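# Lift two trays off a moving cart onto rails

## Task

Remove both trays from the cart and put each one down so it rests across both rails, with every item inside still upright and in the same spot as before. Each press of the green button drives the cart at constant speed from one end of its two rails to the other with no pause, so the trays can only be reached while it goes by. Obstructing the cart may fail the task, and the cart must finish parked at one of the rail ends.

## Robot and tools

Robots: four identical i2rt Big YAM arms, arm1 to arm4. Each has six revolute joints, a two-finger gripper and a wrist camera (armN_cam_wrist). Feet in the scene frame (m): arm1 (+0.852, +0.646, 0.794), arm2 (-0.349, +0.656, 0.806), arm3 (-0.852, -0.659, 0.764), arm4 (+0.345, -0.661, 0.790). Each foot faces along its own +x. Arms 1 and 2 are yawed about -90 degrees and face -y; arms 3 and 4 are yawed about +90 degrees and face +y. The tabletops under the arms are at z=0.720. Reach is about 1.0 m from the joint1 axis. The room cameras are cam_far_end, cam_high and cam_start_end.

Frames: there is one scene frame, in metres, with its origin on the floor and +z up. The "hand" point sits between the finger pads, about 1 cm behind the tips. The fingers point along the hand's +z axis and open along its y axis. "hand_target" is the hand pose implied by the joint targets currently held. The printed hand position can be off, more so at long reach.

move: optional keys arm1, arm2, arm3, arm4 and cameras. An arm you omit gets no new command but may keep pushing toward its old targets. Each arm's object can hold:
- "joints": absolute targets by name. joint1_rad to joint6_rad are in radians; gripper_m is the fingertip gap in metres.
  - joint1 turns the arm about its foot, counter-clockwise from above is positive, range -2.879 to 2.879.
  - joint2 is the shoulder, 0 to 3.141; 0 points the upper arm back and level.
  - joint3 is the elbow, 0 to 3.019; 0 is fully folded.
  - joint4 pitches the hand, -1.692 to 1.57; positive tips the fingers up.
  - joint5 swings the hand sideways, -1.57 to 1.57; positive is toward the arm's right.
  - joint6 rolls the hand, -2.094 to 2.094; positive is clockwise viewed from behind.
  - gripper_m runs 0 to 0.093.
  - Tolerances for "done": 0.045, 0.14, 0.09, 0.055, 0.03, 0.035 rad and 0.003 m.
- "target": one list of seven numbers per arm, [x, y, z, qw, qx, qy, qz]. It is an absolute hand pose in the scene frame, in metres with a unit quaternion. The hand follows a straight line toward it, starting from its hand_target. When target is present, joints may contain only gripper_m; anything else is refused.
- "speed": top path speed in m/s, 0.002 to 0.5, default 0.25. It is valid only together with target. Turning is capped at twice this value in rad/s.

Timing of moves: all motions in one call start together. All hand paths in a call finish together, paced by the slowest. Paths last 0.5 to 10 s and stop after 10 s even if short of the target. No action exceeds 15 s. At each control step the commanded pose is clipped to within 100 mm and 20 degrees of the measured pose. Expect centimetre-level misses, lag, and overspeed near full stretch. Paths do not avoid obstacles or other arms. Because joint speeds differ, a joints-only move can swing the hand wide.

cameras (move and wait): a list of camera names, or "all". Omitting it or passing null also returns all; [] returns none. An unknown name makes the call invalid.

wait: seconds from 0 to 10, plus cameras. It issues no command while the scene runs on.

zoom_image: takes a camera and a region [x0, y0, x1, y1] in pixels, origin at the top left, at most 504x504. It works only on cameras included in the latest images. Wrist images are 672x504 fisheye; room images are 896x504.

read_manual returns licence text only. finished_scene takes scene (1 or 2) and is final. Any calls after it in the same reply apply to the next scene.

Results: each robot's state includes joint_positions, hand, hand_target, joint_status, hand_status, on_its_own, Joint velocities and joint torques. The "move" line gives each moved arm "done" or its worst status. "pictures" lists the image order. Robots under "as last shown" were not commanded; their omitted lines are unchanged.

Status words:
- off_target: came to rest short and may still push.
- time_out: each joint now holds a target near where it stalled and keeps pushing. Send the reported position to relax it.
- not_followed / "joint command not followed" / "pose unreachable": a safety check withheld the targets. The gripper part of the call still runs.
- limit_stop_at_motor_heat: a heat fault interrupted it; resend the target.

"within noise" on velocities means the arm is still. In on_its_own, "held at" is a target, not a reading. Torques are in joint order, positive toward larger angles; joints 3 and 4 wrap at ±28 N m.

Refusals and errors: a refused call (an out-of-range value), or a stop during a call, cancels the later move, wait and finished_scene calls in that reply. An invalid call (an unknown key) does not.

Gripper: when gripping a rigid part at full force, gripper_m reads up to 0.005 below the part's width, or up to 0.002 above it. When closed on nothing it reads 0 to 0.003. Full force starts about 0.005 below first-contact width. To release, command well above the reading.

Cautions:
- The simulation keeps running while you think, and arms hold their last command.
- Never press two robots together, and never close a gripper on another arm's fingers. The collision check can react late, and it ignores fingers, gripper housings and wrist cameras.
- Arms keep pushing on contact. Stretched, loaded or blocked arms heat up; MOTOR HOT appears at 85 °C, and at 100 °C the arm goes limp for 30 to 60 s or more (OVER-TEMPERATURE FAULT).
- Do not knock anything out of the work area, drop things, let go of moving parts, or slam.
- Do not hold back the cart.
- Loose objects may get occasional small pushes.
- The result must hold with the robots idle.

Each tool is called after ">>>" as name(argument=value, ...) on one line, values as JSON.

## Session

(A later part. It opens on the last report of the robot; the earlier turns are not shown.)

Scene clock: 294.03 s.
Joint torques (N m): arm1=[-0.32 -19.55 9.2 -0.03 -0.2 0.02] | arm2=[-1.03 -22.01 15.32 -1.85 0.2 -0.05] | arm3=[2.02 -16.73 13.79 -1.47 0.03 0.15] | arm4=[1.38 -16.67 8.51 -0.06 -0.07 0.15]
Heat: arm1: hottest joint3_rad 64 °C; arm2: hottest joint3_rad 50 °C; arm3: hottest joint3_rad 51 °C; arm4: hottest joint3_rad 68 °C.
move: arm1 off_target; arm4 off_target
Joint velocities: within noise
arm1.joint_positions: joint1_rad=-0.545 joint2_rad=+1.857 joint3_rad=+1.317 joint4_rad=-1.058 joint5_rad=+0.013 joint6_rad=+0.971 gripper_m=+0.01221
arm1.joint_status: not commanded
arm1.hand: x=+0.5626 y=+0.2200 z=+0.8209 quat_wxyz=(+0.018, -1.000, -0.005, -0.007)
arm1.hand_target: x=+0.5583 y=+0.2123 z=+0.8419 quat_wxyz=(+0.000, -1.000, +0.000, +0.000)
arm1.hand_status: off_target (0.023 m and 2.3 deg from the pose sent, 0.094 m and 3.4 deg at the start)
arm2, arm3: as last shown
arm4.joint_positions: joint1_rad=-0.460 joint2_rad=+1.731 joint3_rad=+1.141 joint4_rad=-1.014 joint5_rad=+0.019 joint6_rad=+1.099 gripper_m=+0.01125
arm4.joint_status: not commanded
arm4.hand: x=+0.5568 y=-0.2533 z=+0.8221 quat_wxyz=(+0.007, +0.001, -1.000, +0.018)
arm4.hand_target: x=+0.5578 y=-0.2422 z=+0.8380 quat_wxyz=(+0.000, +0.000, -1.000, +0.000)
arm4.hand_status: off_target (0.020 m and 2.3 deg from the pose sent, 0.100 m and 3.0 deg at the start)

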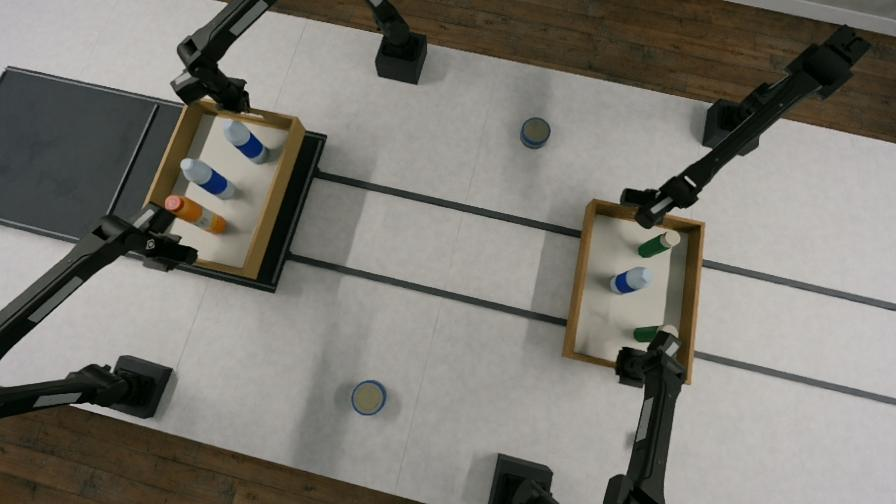

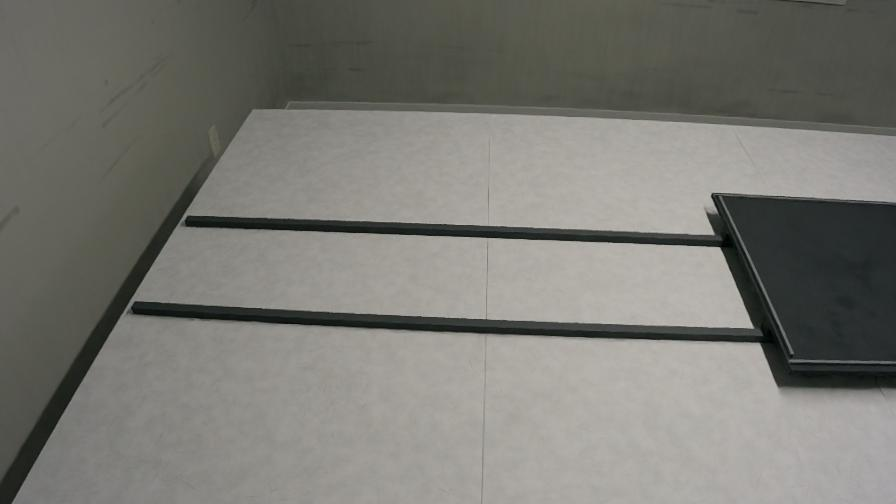

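>>> move(arm1={"target":[0.558,0.212,0.798,0,1,0,0],"speed":0.04}, arm4={"target":[0.558,-0.242,0.797,0,0,1,0],"speed":0.04}, cameras=["cam_high"])

Scene clock: 297.40 s.
Joint torques (N m): arm1=[-1.03 -15.15 7.9 1.65 -0.12 0.08] | arm2=[-1.2 -21.89 15.31 -1.8 0.2 -0.04] | arm3=[2.26 -16.56 13.78 -1.46 0.09 0.15] | arm4=[1.03 -13.51 7.12 1.78 0.01 0.13]
Heat: arm1: hottest joint3_rad 63 °C; arm2: hottest joint3_rad 51 °C; arm3: hottest joint3_rad 51 °C; arm4: hottest joint3_rad 68 °C.
move: arm1 off_target; arm4 off_target
Joint velocities: within noise
arm1.joint_positions: joint1_rad=-0.545 joint2_rad=+1.874 joint3_rad=+1.294 joint4_rad=-1.003 joint5_rad=+0.011 joint6_rad=+0.971 gripper_m=+0.01199
arm1.joint_status: not commanded
arm1.hand: x=+0.5621 y=+0.2187 z=+0.8053 quat_wxyz=(+0.011, -1.000, -0.005, -0.004)
arm1.hand_target: x=+0.5582 y=+0.2122 z=+0.7982 quat_wxyz=(+0.000, -1.000, +0.000, +0.000)
arm1.hand_status: off_target (0.011 m and 1.4 deg from the pose sent, 0.025 m and 2.3 deg at the start)
arm2, arm3: as last shown
arm4.joint_positions: joint1_rad=-0.460 joint2_rad=+1.752 joint3_rad=+1.116 joint4_rad=-0.952 joint5_rad=+0.017 joint6_rad=+1.100 gripper_m=+0.01125
arm4.joint_status: not commanded
arm4.hand: x=+0.5568 y=-0.2519 z=+0.8048 quat_wxyz=(+0.005, +0.001, -1.000, +0.011)
arm4.hand_target: x=+0.5578 y=-0.2422 z=+0.7974 quat_wxyz=(+0.000, +0.000, -1.000, +0.000)
arm4.hand_status: off_target (0.013 m and 1.4 deg from the pose sent, 0.028 m and 2.3 deg at the start)

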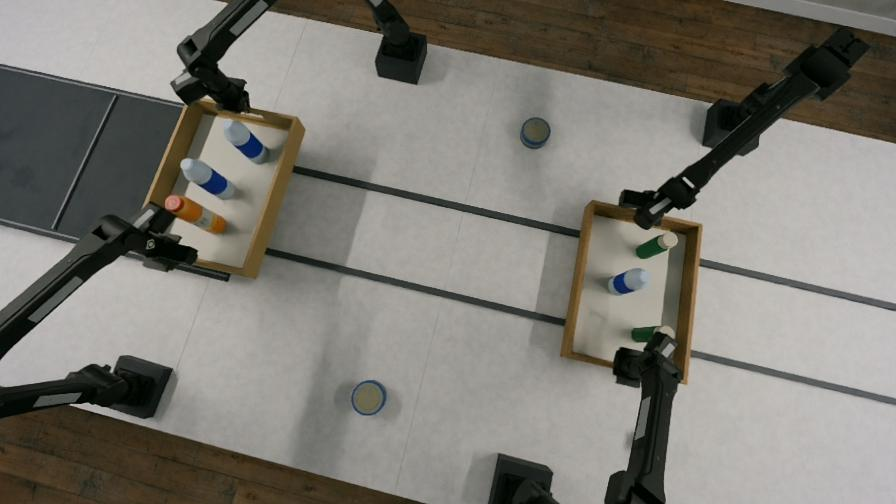

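Contact; release A.

>>> move(arm1={"joints":{"gripper_m":0.045}}, arm4={"joints":{"gripper_m":0.045}}, cameras=[])

>>> move(arm1={"target":[0.558,0.216,0.97,0,1,0,0],"speed":0.12}, arm4={"target":[0.558,-0.248,0.97,0,0,1,0],"speed":0.12}, cameras=["cam_high"])

>>> move(arm1={"target":[0.558,0.38,1.05,0,1,0,0],"speed":0.25}, arm4={"target":[0.558,-0.38,1.05,0,0,1,0],"speed":0.25}, cameras=["cam_high"])

Scene clock: 305.67 s.
Joint torques (N m): arm1=[-0.44 -15.74 7.61 1.09 -0.05 0.08] | arm2=[-0.85 -22.12 15.39 -1.8 0.21 -0.03] | arm3=[1.96 -16.32 13.89 -1.48 0.04 0.16] | arm4=[1.14 -13.51 7.13 0.7 0.03 0.13]
Heat: arm1: hottest joint3_rad 61 °C; arm2: hottest joint3_rad 51 °C; arm3: hottest joint3_rad 51 °C; arm4: hottest joint3_rad 68 °C.
move: arm1 done; arm4 done
Joint velocities: within noise
arm1.joint_positions: joint1_rad=-0.545 joint2_rad=+1.878 joint3_rad=+1.294 joint4_rad=-0.982 joint5_rad=+0.008 joint6_rad=+0.971 gripper_m=+0.04492
arm1.joint_status: all done
arm1.hand: x=+0.5601 y=+0.2145 z=+0.8032 quat_wxyz=(+0.003, -1.000, -0.005, +0.000)
arm1.hand_target: x=+0.5582 y=+0.2121 z=+0.7983 quat_wxyz=(+0.000, -1.000, +0.000, +0.000)
arm1.hand_status: not commanded
arm2, arm3: as last shown
arm4.joint_positions: joint1_rad=-0.460 joint2_rad=+1.753 joint3_rad=+1.116 joint4_rad=-0.925 joint5_rad=+0.016 joint6_rad=+1.100 gripper_m=+0.04494
arm4.joint_status: all done
arm4.hand: x=+0.5597 y=-0.2461 z=+0.8045 quat_wxyz=(-0.001, +0.001, -1.000, -0.001)
arm4.hand_target: x=+0.5578 y=-0.2423 z=+0.7973 quat_wxyz=(+0.000, +0.000, -1.000, +0.000)
arm4.hand_status: not commanded

Scene clock: 307.63 s.
Joint torques (N m): arm1=[-1.32 -16.73 12.74 -0.34 -0.02 -0.01] | arm2=[-0.97 -22.01 15.32 -1.83 0.19 -0.04] | arm3=[1.79 -16.97 13.71 -1.33 0.1 0.16] | arm4=[1.14 -13.68 11.47 -0.39 0.03 0.13]
Heat: arm1: hottest joint3_rad 61 °C; arm2: hottest joint3_rad 51 °C; arm3: hottest joint3_rad 51 °C; arm4: hottest joint3_rad 68 °C.
move: arm1 off_target; arm4 off_target
Joint velocities: within noise
arm1.joint_positions: joint1_rad=-0.545 joint2_rad=+1.716 joint3_rad=+1.474 joint4_rad=-1.364 joint5_rad=+0.008 joint6_rad=+0.971 gripper_m=+0.04492
arm1.joint_status: not commanded
arm1.hand: x=+0.5670 y=+0.2261 z=+0.9468 quat_wxyz=(+0.020, -1.000, -0.005, -0.012)
arm1.hand_target: x=+0.5586 y=+0.2168 z=+0.9700 quat_wxyz=(+0.000, -1.000, +0.000, +0.000)
arm1.hand_status: off_target (0.027 m and 2.7 deg from the pose sent, 0.167 m and 0.7 deg at the start)
arm2, arm3: as last shown
arm4.joint_positions: joint1_rad=-0.460 joint2_rad=+1.563 joint3_rad=+1.313 joint4_rad=-1.340 joint5_rad=+0.016 joint6_rad=+1.100 gripper_m=+0.04494
arm4.joint_status: not commanded
arm4.hand: x=+0.5557 y=-0.2589 z=+0.9562 quat_wxyz=(+0.005, +0.001, -1.000, +0.012)
arm4.hand_target: x=+0.5577 y=-0.2484 z=+0.9700 quat_wxyz=(+0.000, +0.000, -1.000, +0.000)
arm4.hand_status: off_target (0.018 m and 1.5 deg from the pose sent, 0.165 m and 0.2 deg at the start)

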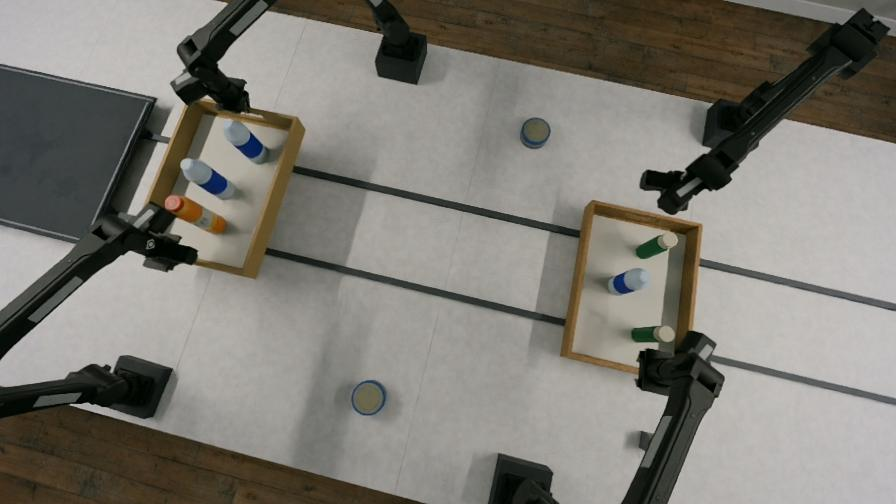

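Scene clock: 309.17 s.
Joint torques (N m): arm1=[-0.97 -10.93 9.61 0.16 -0.09 -0.17] | arm2=[-0.79 -21.89 15.32 -1.84 0.2 -0.04] | arm3=[1.55 -16.79 13.82 -1.47 0.06 0.1] | arm4=[0.5 -8.59 8.42 -0.24 0 -0.13]
Heat: arm1: hottest joint3_rad 60 °C; arm2: hottest joint3_rad 51 °C; arm3: hottest joint3_rad 51 °C; arm4: hottest joint3_rad 68 °C.
move: arm1 done; arm4 done
Joint velocities: within noise
arm1.joint_positions: joint1_rad=-0.785 joint2_rad=+1.361 joint3_rad=+1.335 joint4_rad=-1.524 joint5_rad=+0.005 joint6_rad=+0.752 gripper_m=+0.04492
arm1.joint_status: not commanded
arm1.hand: x=+0.5557 y=+0.3785 z=+1.0490 quat_wxyz=(-0.002, -1.000, +0.006, +0.005)
arm1.hand_target: x=+0.5580 y=+0.3800 z=+1.0501 quat_wxyz=(+0.000, -1.000, +0.000, +0.000)
arm1.hand_status: done (0.003 m and 0.9 deg from the pose sent, 0.185 m and 2.7 deg at the start)
arm2, arm3: as last shown
arm4.joint_positions: joint1_rad=-0.618 joint2_rad=+1.239 joint3_rad=+1.247 joint4_rad=-1.545 joint5_rad=+0.016 joint6_rad=+0.958 gripper_m=+0.04494
arm4.joint_status: not commanded
arm4.hand: x=+0.5598 y=-0.3772 z=+1.0547 quat_wxyz=(-0.008, -0.008, -1.000, -0.009)
arm4.hand_target: x=+0.5580 y=-0.3800 z=+1.0500 quat_wxyz=(+0.000, +0.000, -1.000, +0.000)
arm4.hand_status: done (0.006 m and 1.7 deg from the pose sent, 0.153 m and 1.5 deg at the start)

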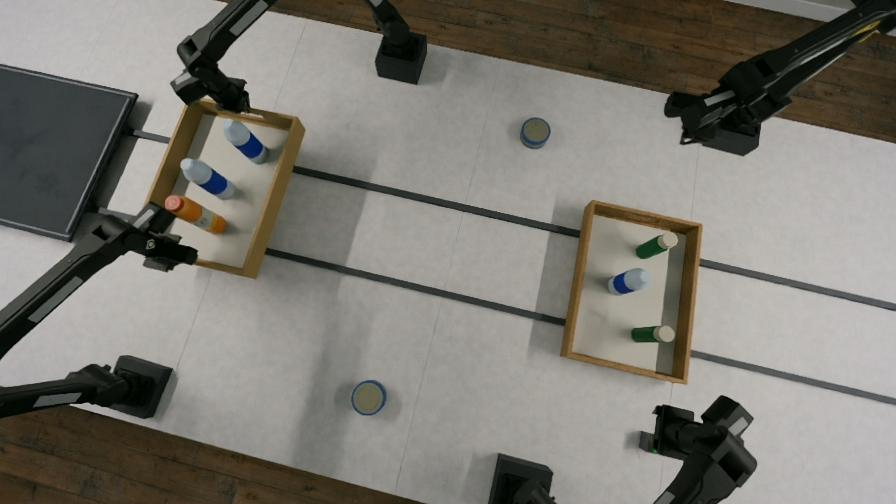

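Cart clear of B.

>>> move(arm2={"target":[-0.742,0.238,0.855,0,1,0,0],"speed":0.08}, arm3={"target":[-0.742,-0.251,0.85,0,0,1,0],"speed":0.08}, cameras=[])

>>> move(arm2={"target":[-0.742,0.238,0.822,0,1,0,0],"speed":0.05}, arm3={"target":[-0.742,-0.251,0.817,0,0,1,0],"speed":0.05}, cameras=[])

>>> move(arm2={"target":[-0.742,0.238,0.80,0,1,0,0],"speed":0.03}, arm3={"target":[-0.742,-0.251,0.795,0,0,1,0],"speed":0.03}, cameras=["cam_high"])

Scene clock: 315.47 s.
Joint torques (N m): arm1=[-1.2 -11.22 9.59 -0.05 -0.09 -0.15] | arm2=[-0.62 -23.12 10.1 -0.68 0.29 0.07] | arm3=[1.96 -16.38 9.84 0.08 0.15 0.16] | arm4=[0.44 -8.7 8.4 -0.27 -0.02 -0.11]
Heat: arm1: hottest joint3_rad 59 °C; arm2: hottest joint3_rad 51 °C; arm3: hottest joint3_rad 52 °C; arm4: hottest joint3_rad 67 °C.
move: arm2 off_target; arm3 off_target
Joint velocities: within noise
arm1, arm4: as last shown
arm2.joint_positions: joint1_rad=-0.740 joint2_rad=+1.989 joint3_rad=+1.508 joint4_rad=-1.124 joint5_rad=-0.019 joint6_rad=+0.815 gripper_m=+0.01092
arm2.joint_status: not commanded
arm2.hand: x=-0.7332 y=+0.2381 z=+0.8353 quat_wxyz=(+0.008, -1.000, -0.003, -0.012)
arm2.hand_target: x=-0.7418 y=+0.2383 z=+0.8547 quat_wxyz=(+0.000, -1.000, +0.000, +0.000)
arm2.hand_status: off_target (0.022 m and 1.7 deg from the pose sent, 0.077 m and 2.5 deg at the start)
arm3.joint_positions: joint1_rad=-0.230 joint2_rad=+1.599 joint3_rad=+1.057 joint4_rad=-1.073 joint5_rad=+0.005 joint6_rad=+1.295 gripper_m=+0.01015
arm3.joint_status: not commanded
arm3.hand: x=-0.7423 y=-0.2577 z=+0.8334 quat_wxyz=(+0.006, +0.007, -1.000, +0.015)
arm3.hand_target: x=-0.7420 y=-0.2513 z=+0.8498 quat_wxyz=(+0.000, +0.000, -1.000, +0.000)
arm3.hand_status: off_target (0.018 m and 2.0 deg from the pose sent, 0.075 m and 2.6 deg at the start)

Scene clock: 316.63 s.
Joint torques (N m): arm1=[-0.85 -11.4 9.46 0.08 -0.02 -0.19] | arm2=[-0.5 -22.12 9.16 -0.18 0.28 0.08] | arm3=[2.14 -15.5 8.87 0.61 0.18 0.22] | arm4=[0.38 -8.76 8.43 -0.24 -0.01 -0.11]
Heat: arm1: hottest joint3_rad 59 °C; arm2: hottest joint3_rad 51 °C; arm3: hottest joint3_rad 52 °C; arm4: hottest joint3_rad 67 °C.
move: arm2 off_target; arm3 done
Joint velocities: within noise
arm1, arm4: as last shown
arm2.joint_positions: joint1_rad=-0.740 joint2_rad=+2.015 joint3_rad=+1.484 joint4_rad=-1.065 joint5_rad=-0.019 joint6_rad=+0.815 gripper_m=+0.01092
arm2.joint_status: not commanded
arm2.hand: x=-0.7342 y=+0.2375 z=+0.8129 quat_wxyz=(+0.005, -1.000, -0.003, -0.009)
arm2.hand_target: x=-0.7420 y=+0.2381 z=+0.8220 quat_wxyz=(+0.000, -1.000, +0.000, +0.000)
arm2.hand_status: off_target (0.012 m and 1.2 deg from the pose sent, 0.016 m and 1.7 deg at the start)
arm3.joint_positions: joint1_rad=-0.230 joint2_rad=+1.633 joint3_rad=+1.022 joint4_rad=-0.997 joint5_rad=+0.005 joint6_rad=+1.295 gripper_m=+0.01015
arm3.joint_status: not commanded
arm3.hand: x=-0.7425 y=-0.2571 z=+0.8085 quat_wxyz=(+0.005, +0.007, -1.000, +0.012)
arm3.hand_target: x=-0.7420 y=-0.2511 z=+0.8171 quat_wxyz=(+0.000, +0.000, -1.000, +0.000)
arm3.hand_status: done (0.010 m and 1.7 deg from the pose sent, 0.018 m and 2.0 deg at the start)

Scene clock: 317.87 s.
Joint torques (N m): arm1=[-1.03 -10.52 9.77 0.06 -0.07 -0.17] | arm2=[-0.5 -19.6 8.27 0.91 0.27 0.08] | arm3=[1.79 -12.4 7.91 2.14 0.21 0.16] | arm4=[0.5 -8.64 8.44 -0.27 -0.01 -0.13]
Heat: arm1: hottest joint3_rad 59 °C; arm2: hottest joint3_rad 51 °C; arm3: hottest joint3_rad 52 °C; arm4: hottest joint3_rad 67 °C.
move: arm2 off_target; arm3 off_target
Joint velocities: within noise
arm1, arm4: as last shown
arm2.joint_positions: joint1_rad=-0.740 joint2_rad=+2.013 joint3_rad=+1.476 joint4_rad=-1.048 joint5_rad=-0.019 joint6_rad=+0.815 gripper_m=+0.01092
arm2.joint_status: not commanded
arm2.hand: x=-0.7348 y=+0.2369 z=+0.8111 quat_wxyz=(+0.001, -1.000, -0.003, -0.006)
arm2.hand_target: x=-0.7418 y=+0.2383 z=+0.8002 quat_wxyz=(+0.000, -1.000, +0.000, +0.000)
arm2.hand_status: off_target (0.013 m and 0.8 deg from the pose sent, 0.015 m and 1.3 deg at the start)
arm3.joint_positions: joint1_rad=-0.230 joint2_rad=+1.626 joint3_rad=+1.009 joint4_rad=-0.972 joint5_rad=+0.003 joint6_rad=+1.295 gripper_m=+0.01015
arm3.joint_status: not commanded
arm3.hand: x=-0.7425 y=-0.2564 z=+0.8071 quat_wxyz=(+0.003, +0.007, -1.000, +0.003)
arm3.hand_target: x=-0.7421 y=-0.2515 z=+0.7953 quat_wxyz=(+0.000, +0.000, -1.000, +0.000)
arm3.hand_status: off_target (0.013 m and 0.9 deg from the pose sent, 0.015 m and 1.7 deg at the start)

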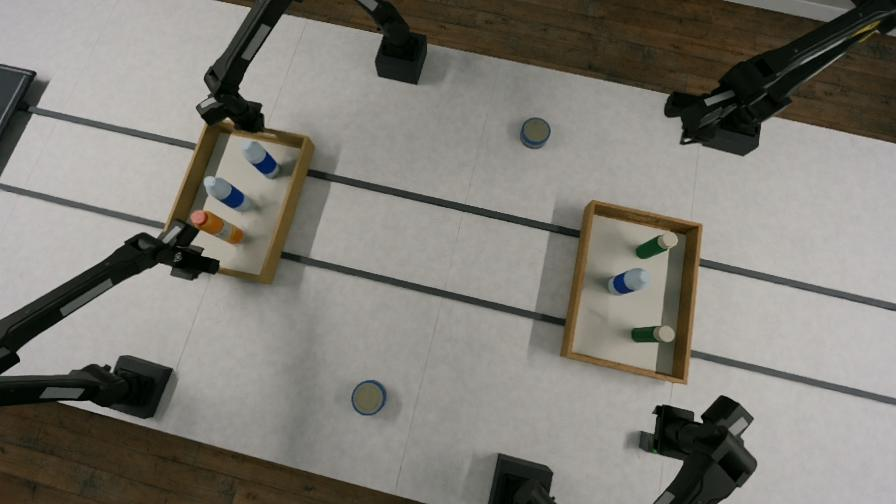

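>>> move(arm2={"joints":{"gripper_m":0.045}}, arm3={"joints":{"gripper_m":0.045}}, cameras=[])

>>> move(arm2={"target":[-0.742,0.24,0.97,0,1,0,0],"speed":0.12}, arm3={"target":[-0.742,-0.249,0.97,0,0,1,0],"speed":0.12}, cameras=[])

>>> move(arm2={"target":[-0.742,0.38,1.05,0,1,0,0],"speed":0.25}, arm3={"target":[-0.742,-0.38,1.05,0,0,1,0],"speed":0.25}, cameras=["cam_high","cam_start_end","cam_far_end"])

>>> wait(seconds=1.5, cameras=["cam_high","cam_start_end","cam_far_end"])

Scene clock: 323.87 s.
Joint torques (N m): arm1=[-0.67 -10.52 9.5 -0.36 -0.04 -0.22] | arm2=[-0.44 -19.9 8.62 0.31 0.11 0.08] | arm3=[1.67 -13.16 7.84 0.91 0.17 0.13] | arm4=[0.44 -8.82 8.38 -0.25 0 -0.13]
Heat: arm1: hottest joint3_rad 58 °C; arm2: hottest joint3_rad 51 °C; arm3: hottest joint3_rad 51 °C; arm4: hottest joint3_rad 66 °C.
move: arm2 done; arm3 done
Joint velocities: within noise
arm1, arm4: as last shown
arm2.joint_positions: joint1_rad=-0.740 joint2_rad=+2.015 joint3_rad=+1.471 joint4_rad=-1.030 joint5_rad=-0.014 joint6_rad=+0.815 gripper_m=+0.04495
arm2.joint_status: all done
arm2.hand: x=-0.7369 y=+0.2358 z=+0.8085 quat_wxyz=(-0.001, -1.000, -0.003, +0.000)
arm2.hand_target: x=-0.7418 y=+0.2383 z=+0.8003 quat_wxyz=(+0.000, -1.000, +0.000, +0.000)
arm2.hand_status: not commanded
arm3.joint_positions: joint1_rad=-0.230 joint2_rad=+1.636 joint3_rad=+1.009 joint4_rad=-0.946 joint5_rad=+0.005 joint6_rad=+1.299 gripper_m=+0.04491
arm3.joint_status: all done
arm3.hand: x=-0.7409 y=-0.2515 z=+0.8029 quat_wxyz=(+0.000, +0.004, -1.000, -0.005)
arm3.hand_target: x=-0.7421 y=-0.2514 z=+0.7954 quat_wxyz=(+0.000, +0.000, -1.000, +0.000)
arm3.hand_status: not commanded
arm4.joint_positions: joint1_rad=-0.618 joint2_rad=+1.239 joint3_rad=+1.247 joint4_rad=-1.545 joint5_rad=+0.016 joint6_rad=+0.957 gripper_m=+0.04494

Scene clock: 325.90 s.
Joint torques (N m): arm1=[-1.03 -11.81 9.48 0.09 -0.04 -0.14] | arm2=[-0.73 -21.48 13.34 -0.73 0.12 0.02] | arm3=[2.02 -12.86 12.41 0.24 0.1 0.1] | arm4=[0.44 -8.64 8.47 -0.24 -0.01 -0.12]
Heat: arm1: hottest joint3_rad 58 °C; arm2: hottest joint3_rad 51 °C; arm3: hottest joint3_rad 51 °C; arm4: hottest joint3_rad 66 °C.
move: arm2 off_target; arm3 off_target
Joint velocities: within noise
arm1, arm4: as last shown
arm2.joint_positions: joint1_rad=-0.740 joint2_rad=+1.877 joint3_rad=+1.651 joint4_rad=-1.393 joint5_rad=-0.014 joint6_rad=+0.815 gripper_m=+0.04495
arm2.joint_status: not commanded
arm2.hand: x=-0.7278 y=+0.2432 z=+0.9484 quat_wxyz=(+0.015, -1.000, -0.003, -0.015)
arm2.hand_target: x=-0.7414 y=+0.2407 z=+0.9702 quat_wxyz=(+0.000, -1.000, +0.000, +0.000)
arm2.hand_status: off_target (0.026 m and 2.5 deg from the pose sent, 0.162 m and 0.4 deg at the start)
arm3.joint_positions: joint1_rad=-0.230 joint2_rad=+1.474 joint3_rad=+1.262 joint4_rad=-1.395 joint5_rad=+0.005 joint6_rad=+1.304 gripper_m=+0.04491
arm3.joint_status: not commanded
arm3.hand: x=-0.7417 y=-0.2589 z=+0.9569 quat_wxyz=(+0.005, +0.002, -1.000, +0.012)
arm3.hand_target: x=-0.7421 y=-0.2494 z=+0.9700 quat_wxyz=(+0.000, +0.000, -1.000, +0.000)
arm3.hand_status: off_target (0.016 m and 1.5 deg from the pose sent, 0.167 m and 0.7 deg at the start)

Scene clock: 327.33 s.
Joint torques (N m): arm1=[-1.26 -11.16 9.57 -0.03 -0.03 -0.11] | arm2=[0.21 -16.09 10.14 -0.51 0.09 -0.01] | arm3=[0.85 -6.65 9.69 0.01 0.12 -0.15] | arm4=[0.44 -8.64 8.38 -0.21 -0.01 -0.13]
Heat: arm1: hottest joint3_rad 57 °C; arm2: hottest joint3_rad 51 °C; arm3: hottest joint3_rad 51 °C; arm4: hottest joint3_rad 66 °C.
move: arm2 done; arm3 done
Joint velocities: within noise
arm1, arm4: as last shown
arm2.joint_positions: joint1_rad=-0.956 joint2_rad=+1.602 joint3_rad=+1.549 joint4_rad=-1.515 joint5_rad=-0.011 joint6_rad=+0.613 gripper_m=+0.04495
arm2.joint_status: not commanded
arm2.hand: x=-0.7427 y=+0.3785 z=+1.0504 quat_wxyz=(-0.003, -1.000, +0.004, +0.004)
arm2.hand_target: x=-0.7421 y=+0.3800 z=+1.0501 quat_wxyz=(+0.000, -1.000, +0.000, +0.000)
arm2.hand_status: done (0.002 m and 0.7 deg from the pose sent, 0.171 m and 2.5 deg at the start)
arm3.joint_positions: joint1_rad=-0.321 joint2_rad=+1.124 joint3_rad=+1.207 joint4_rad=-1.640 joint5_rad=+0.007 joint6_rad=+1.223 gripper_m=+0.04491
arm3.joint_status: not commanded
arm3.hand: x=-0.7443 y=-0.3785 z=+1.0545 quat_wxyz=(-0.003, -0.003, -1.000, -0.012)
arm3.hand_target: x=-0.7421 y=-0.3800 z=+1.0502 quat_wxyz=(+0.000, +0.000, -1.000, +0.000)
arm3.hand_status: done (0.005 m and 1.4 deg from the pose sent, 0.153 m and 1.5 deg at the start)
pictures: cam_far_end, cam_high, cam_start_end

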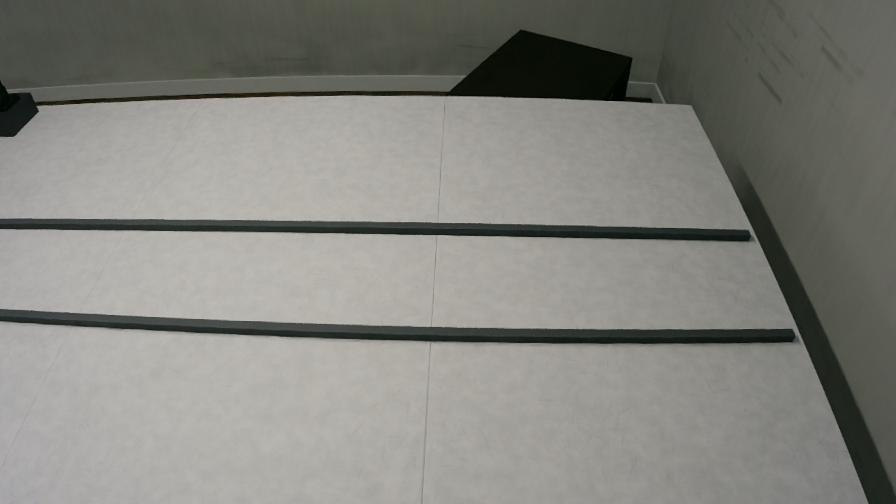

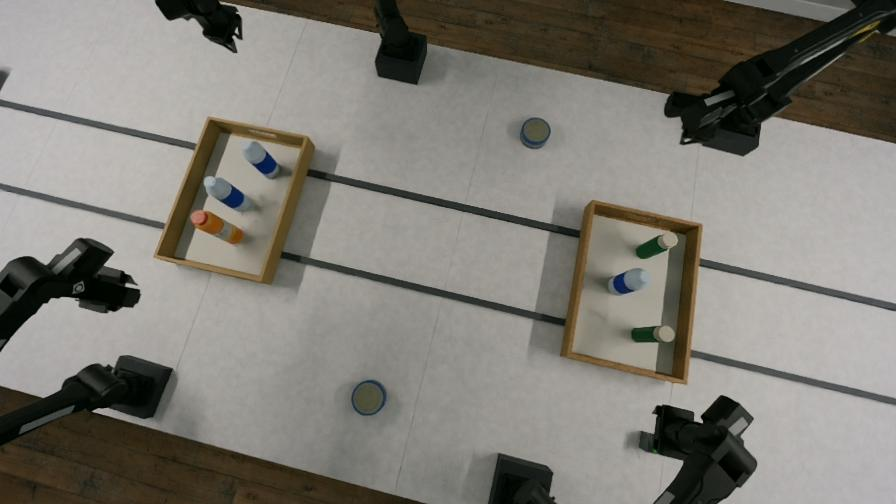

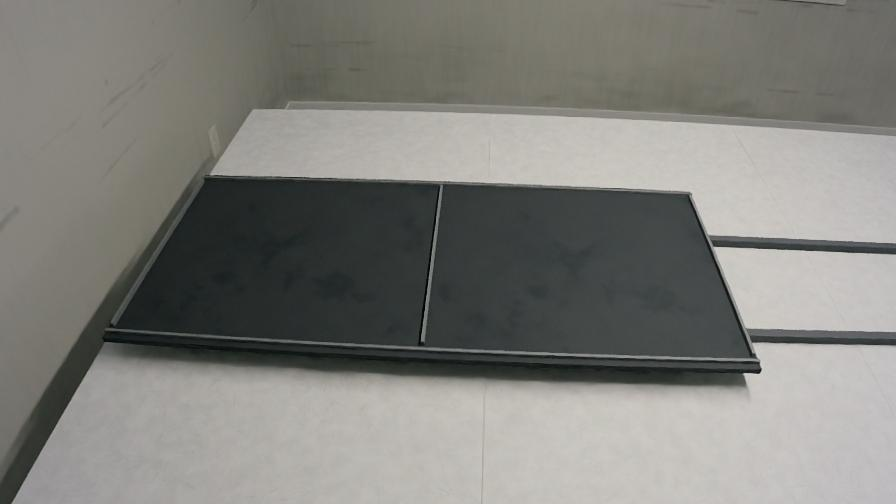

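Scene clock: 328.83 s.
Joint torques (N m): arm1=[0.5 -11.16 9.69 -0.17 -0.07 -0.18] | arm2=[0.21 -16.09 10.15 -0.49 0.06 0] | arm3=[0.44 -6.01 9.63 0.03 0.11 -0.1] | arm4=[0.56 -8.64 8.39 -0.25 -0.01 -0.12]
Heat: arm1: hottest joint3_rad 57 °C; arm2: hottest joint3_rad 51 °C; arm3: hottest joint3_rad 51 °C; arm4: hottest joint3_rad 65 °C.
Joint velocities: within noise
arm1.joint_positions: joint1_rad=-0.785 joint2_rad=+1.361 joint3_rad=+1.335 joint4_rad=-1.524 joint5_rad=+0.005 joint6_rad=+0.752 gripper_m=+0.04492
arm1.joint_status: not commanded
arm1.hand: x=+0.5557 y=+0.3785 z=+1.0490 quat_wxyz=(-0.002, -1.000, +0.006, +0.005)
arm1.hand_target: x=+0.5580 y=+0.3800 z=+1.0501 quat_wxyz=(+0.000, -1.000, +0.000, +0.000)
arm1.hand_status: not commanded
arm2.joint_positions: joint1_rad=-0.956 joint2_rad=+1.602 joint3_rad=+1.549 joint4_rad=-1.515 joint5_rad=-0.011 joint6_rad=+0.613 gripper_m=+0.04495
arm2.joint_status: not commanded
arm2.hand: x=-0.7427 y=+0.3785 z=+1.0504 quat_wxyz=(-0.003, -1.000, +0.004, +0.004)
arm2.hand_target: x=-0.7421 y=+0.3800 z=+1.0501 quat_wxyz=(+0.000, -1.000, +0.000, +0.000)
arm2.hand_status: done (0.002 m and 0.7 deg from the pose sent, 0.171 m and 2.5 deg at the start)
arm3.joint_positions: joint1_rad=-0.321 joint2_rad=+1.124 joint3_rad=+1.207 joint4_rad=-1.640 joint5_rad=+0.007 joint6_rad=+1.222 gripper_m=+0.04491
arm3.joint_status: not commanded
arm3.hand: x=-0.7443 y=-0.3785 z=+1.0545 quat_wxyz=(-0.003, -0.002, -1.000, -0.012)
arm3.hand_target: x=-0.7421 y=-0.3800 z=+1.0502 quat_wxyz=(+0.000, +0.000, -1.000, +0.000)
arm3.hand_status: done (0.005 m and 1.4 deg from the pose sent, 0.153 m and 1.5 deg at the start)
arm4.joint_positions: joint1_rad=-0.618 joint2_rad=+1.239 joint3_rad=+1.247 joint4_rad=-1.545 joint5_rad=+0.016 joint6_rad=+0.957 gripper_m=+0.04494
arm4.joint_status: not commanded
arm4.hand: x=+0.5598 y=-0.3772 z=+1.0547 quat_wxyz=(-0.008, -0.008, -1.000, -0.009)
arm4.hand_target: x=+0.5580 y=-0.3800 z=+1.0500 quat_wxyz=(+0.000, +0.000, -1.000, +0.000)
arm4.hand_status: not commanded
wait: 1.50 s; at rest by 0.27 s
pictures: cam_far_end, cam_high, cam_start_end

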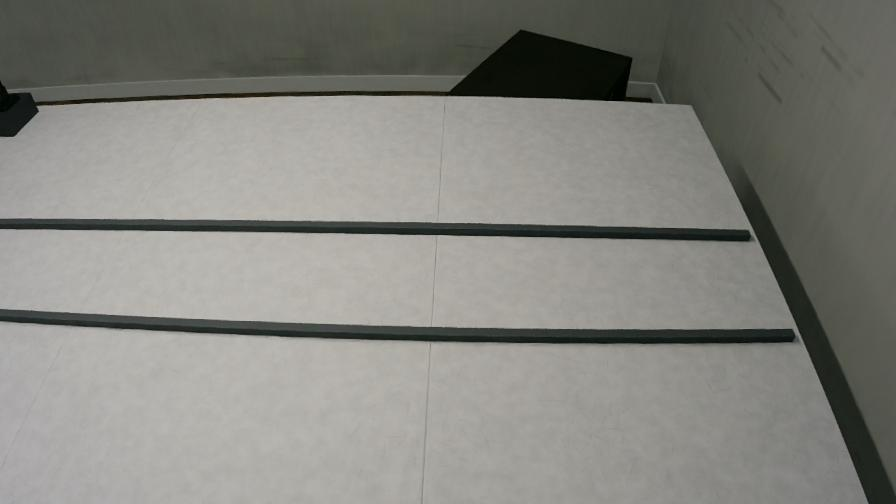

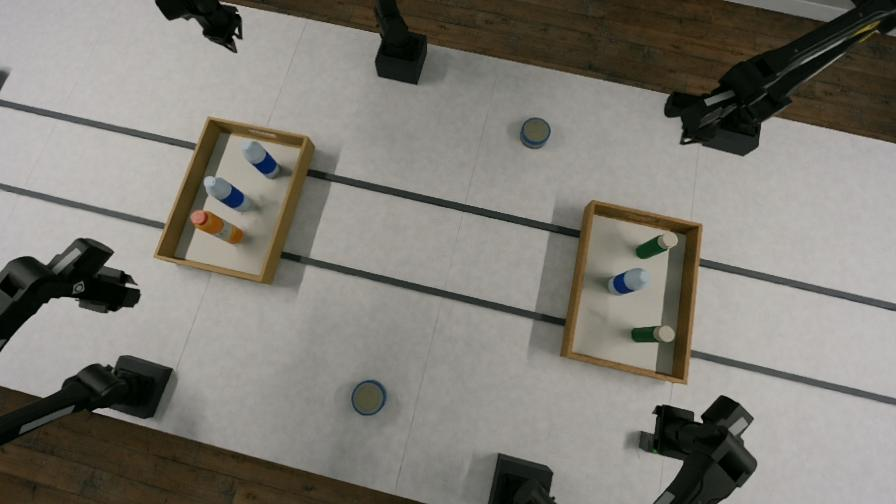

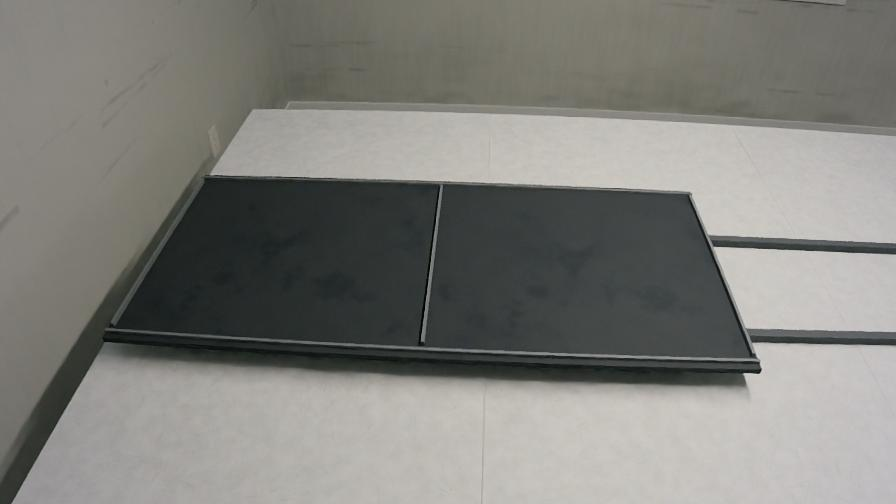

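>>> finished_scene(scene=2)

The scene is finished: the task was done.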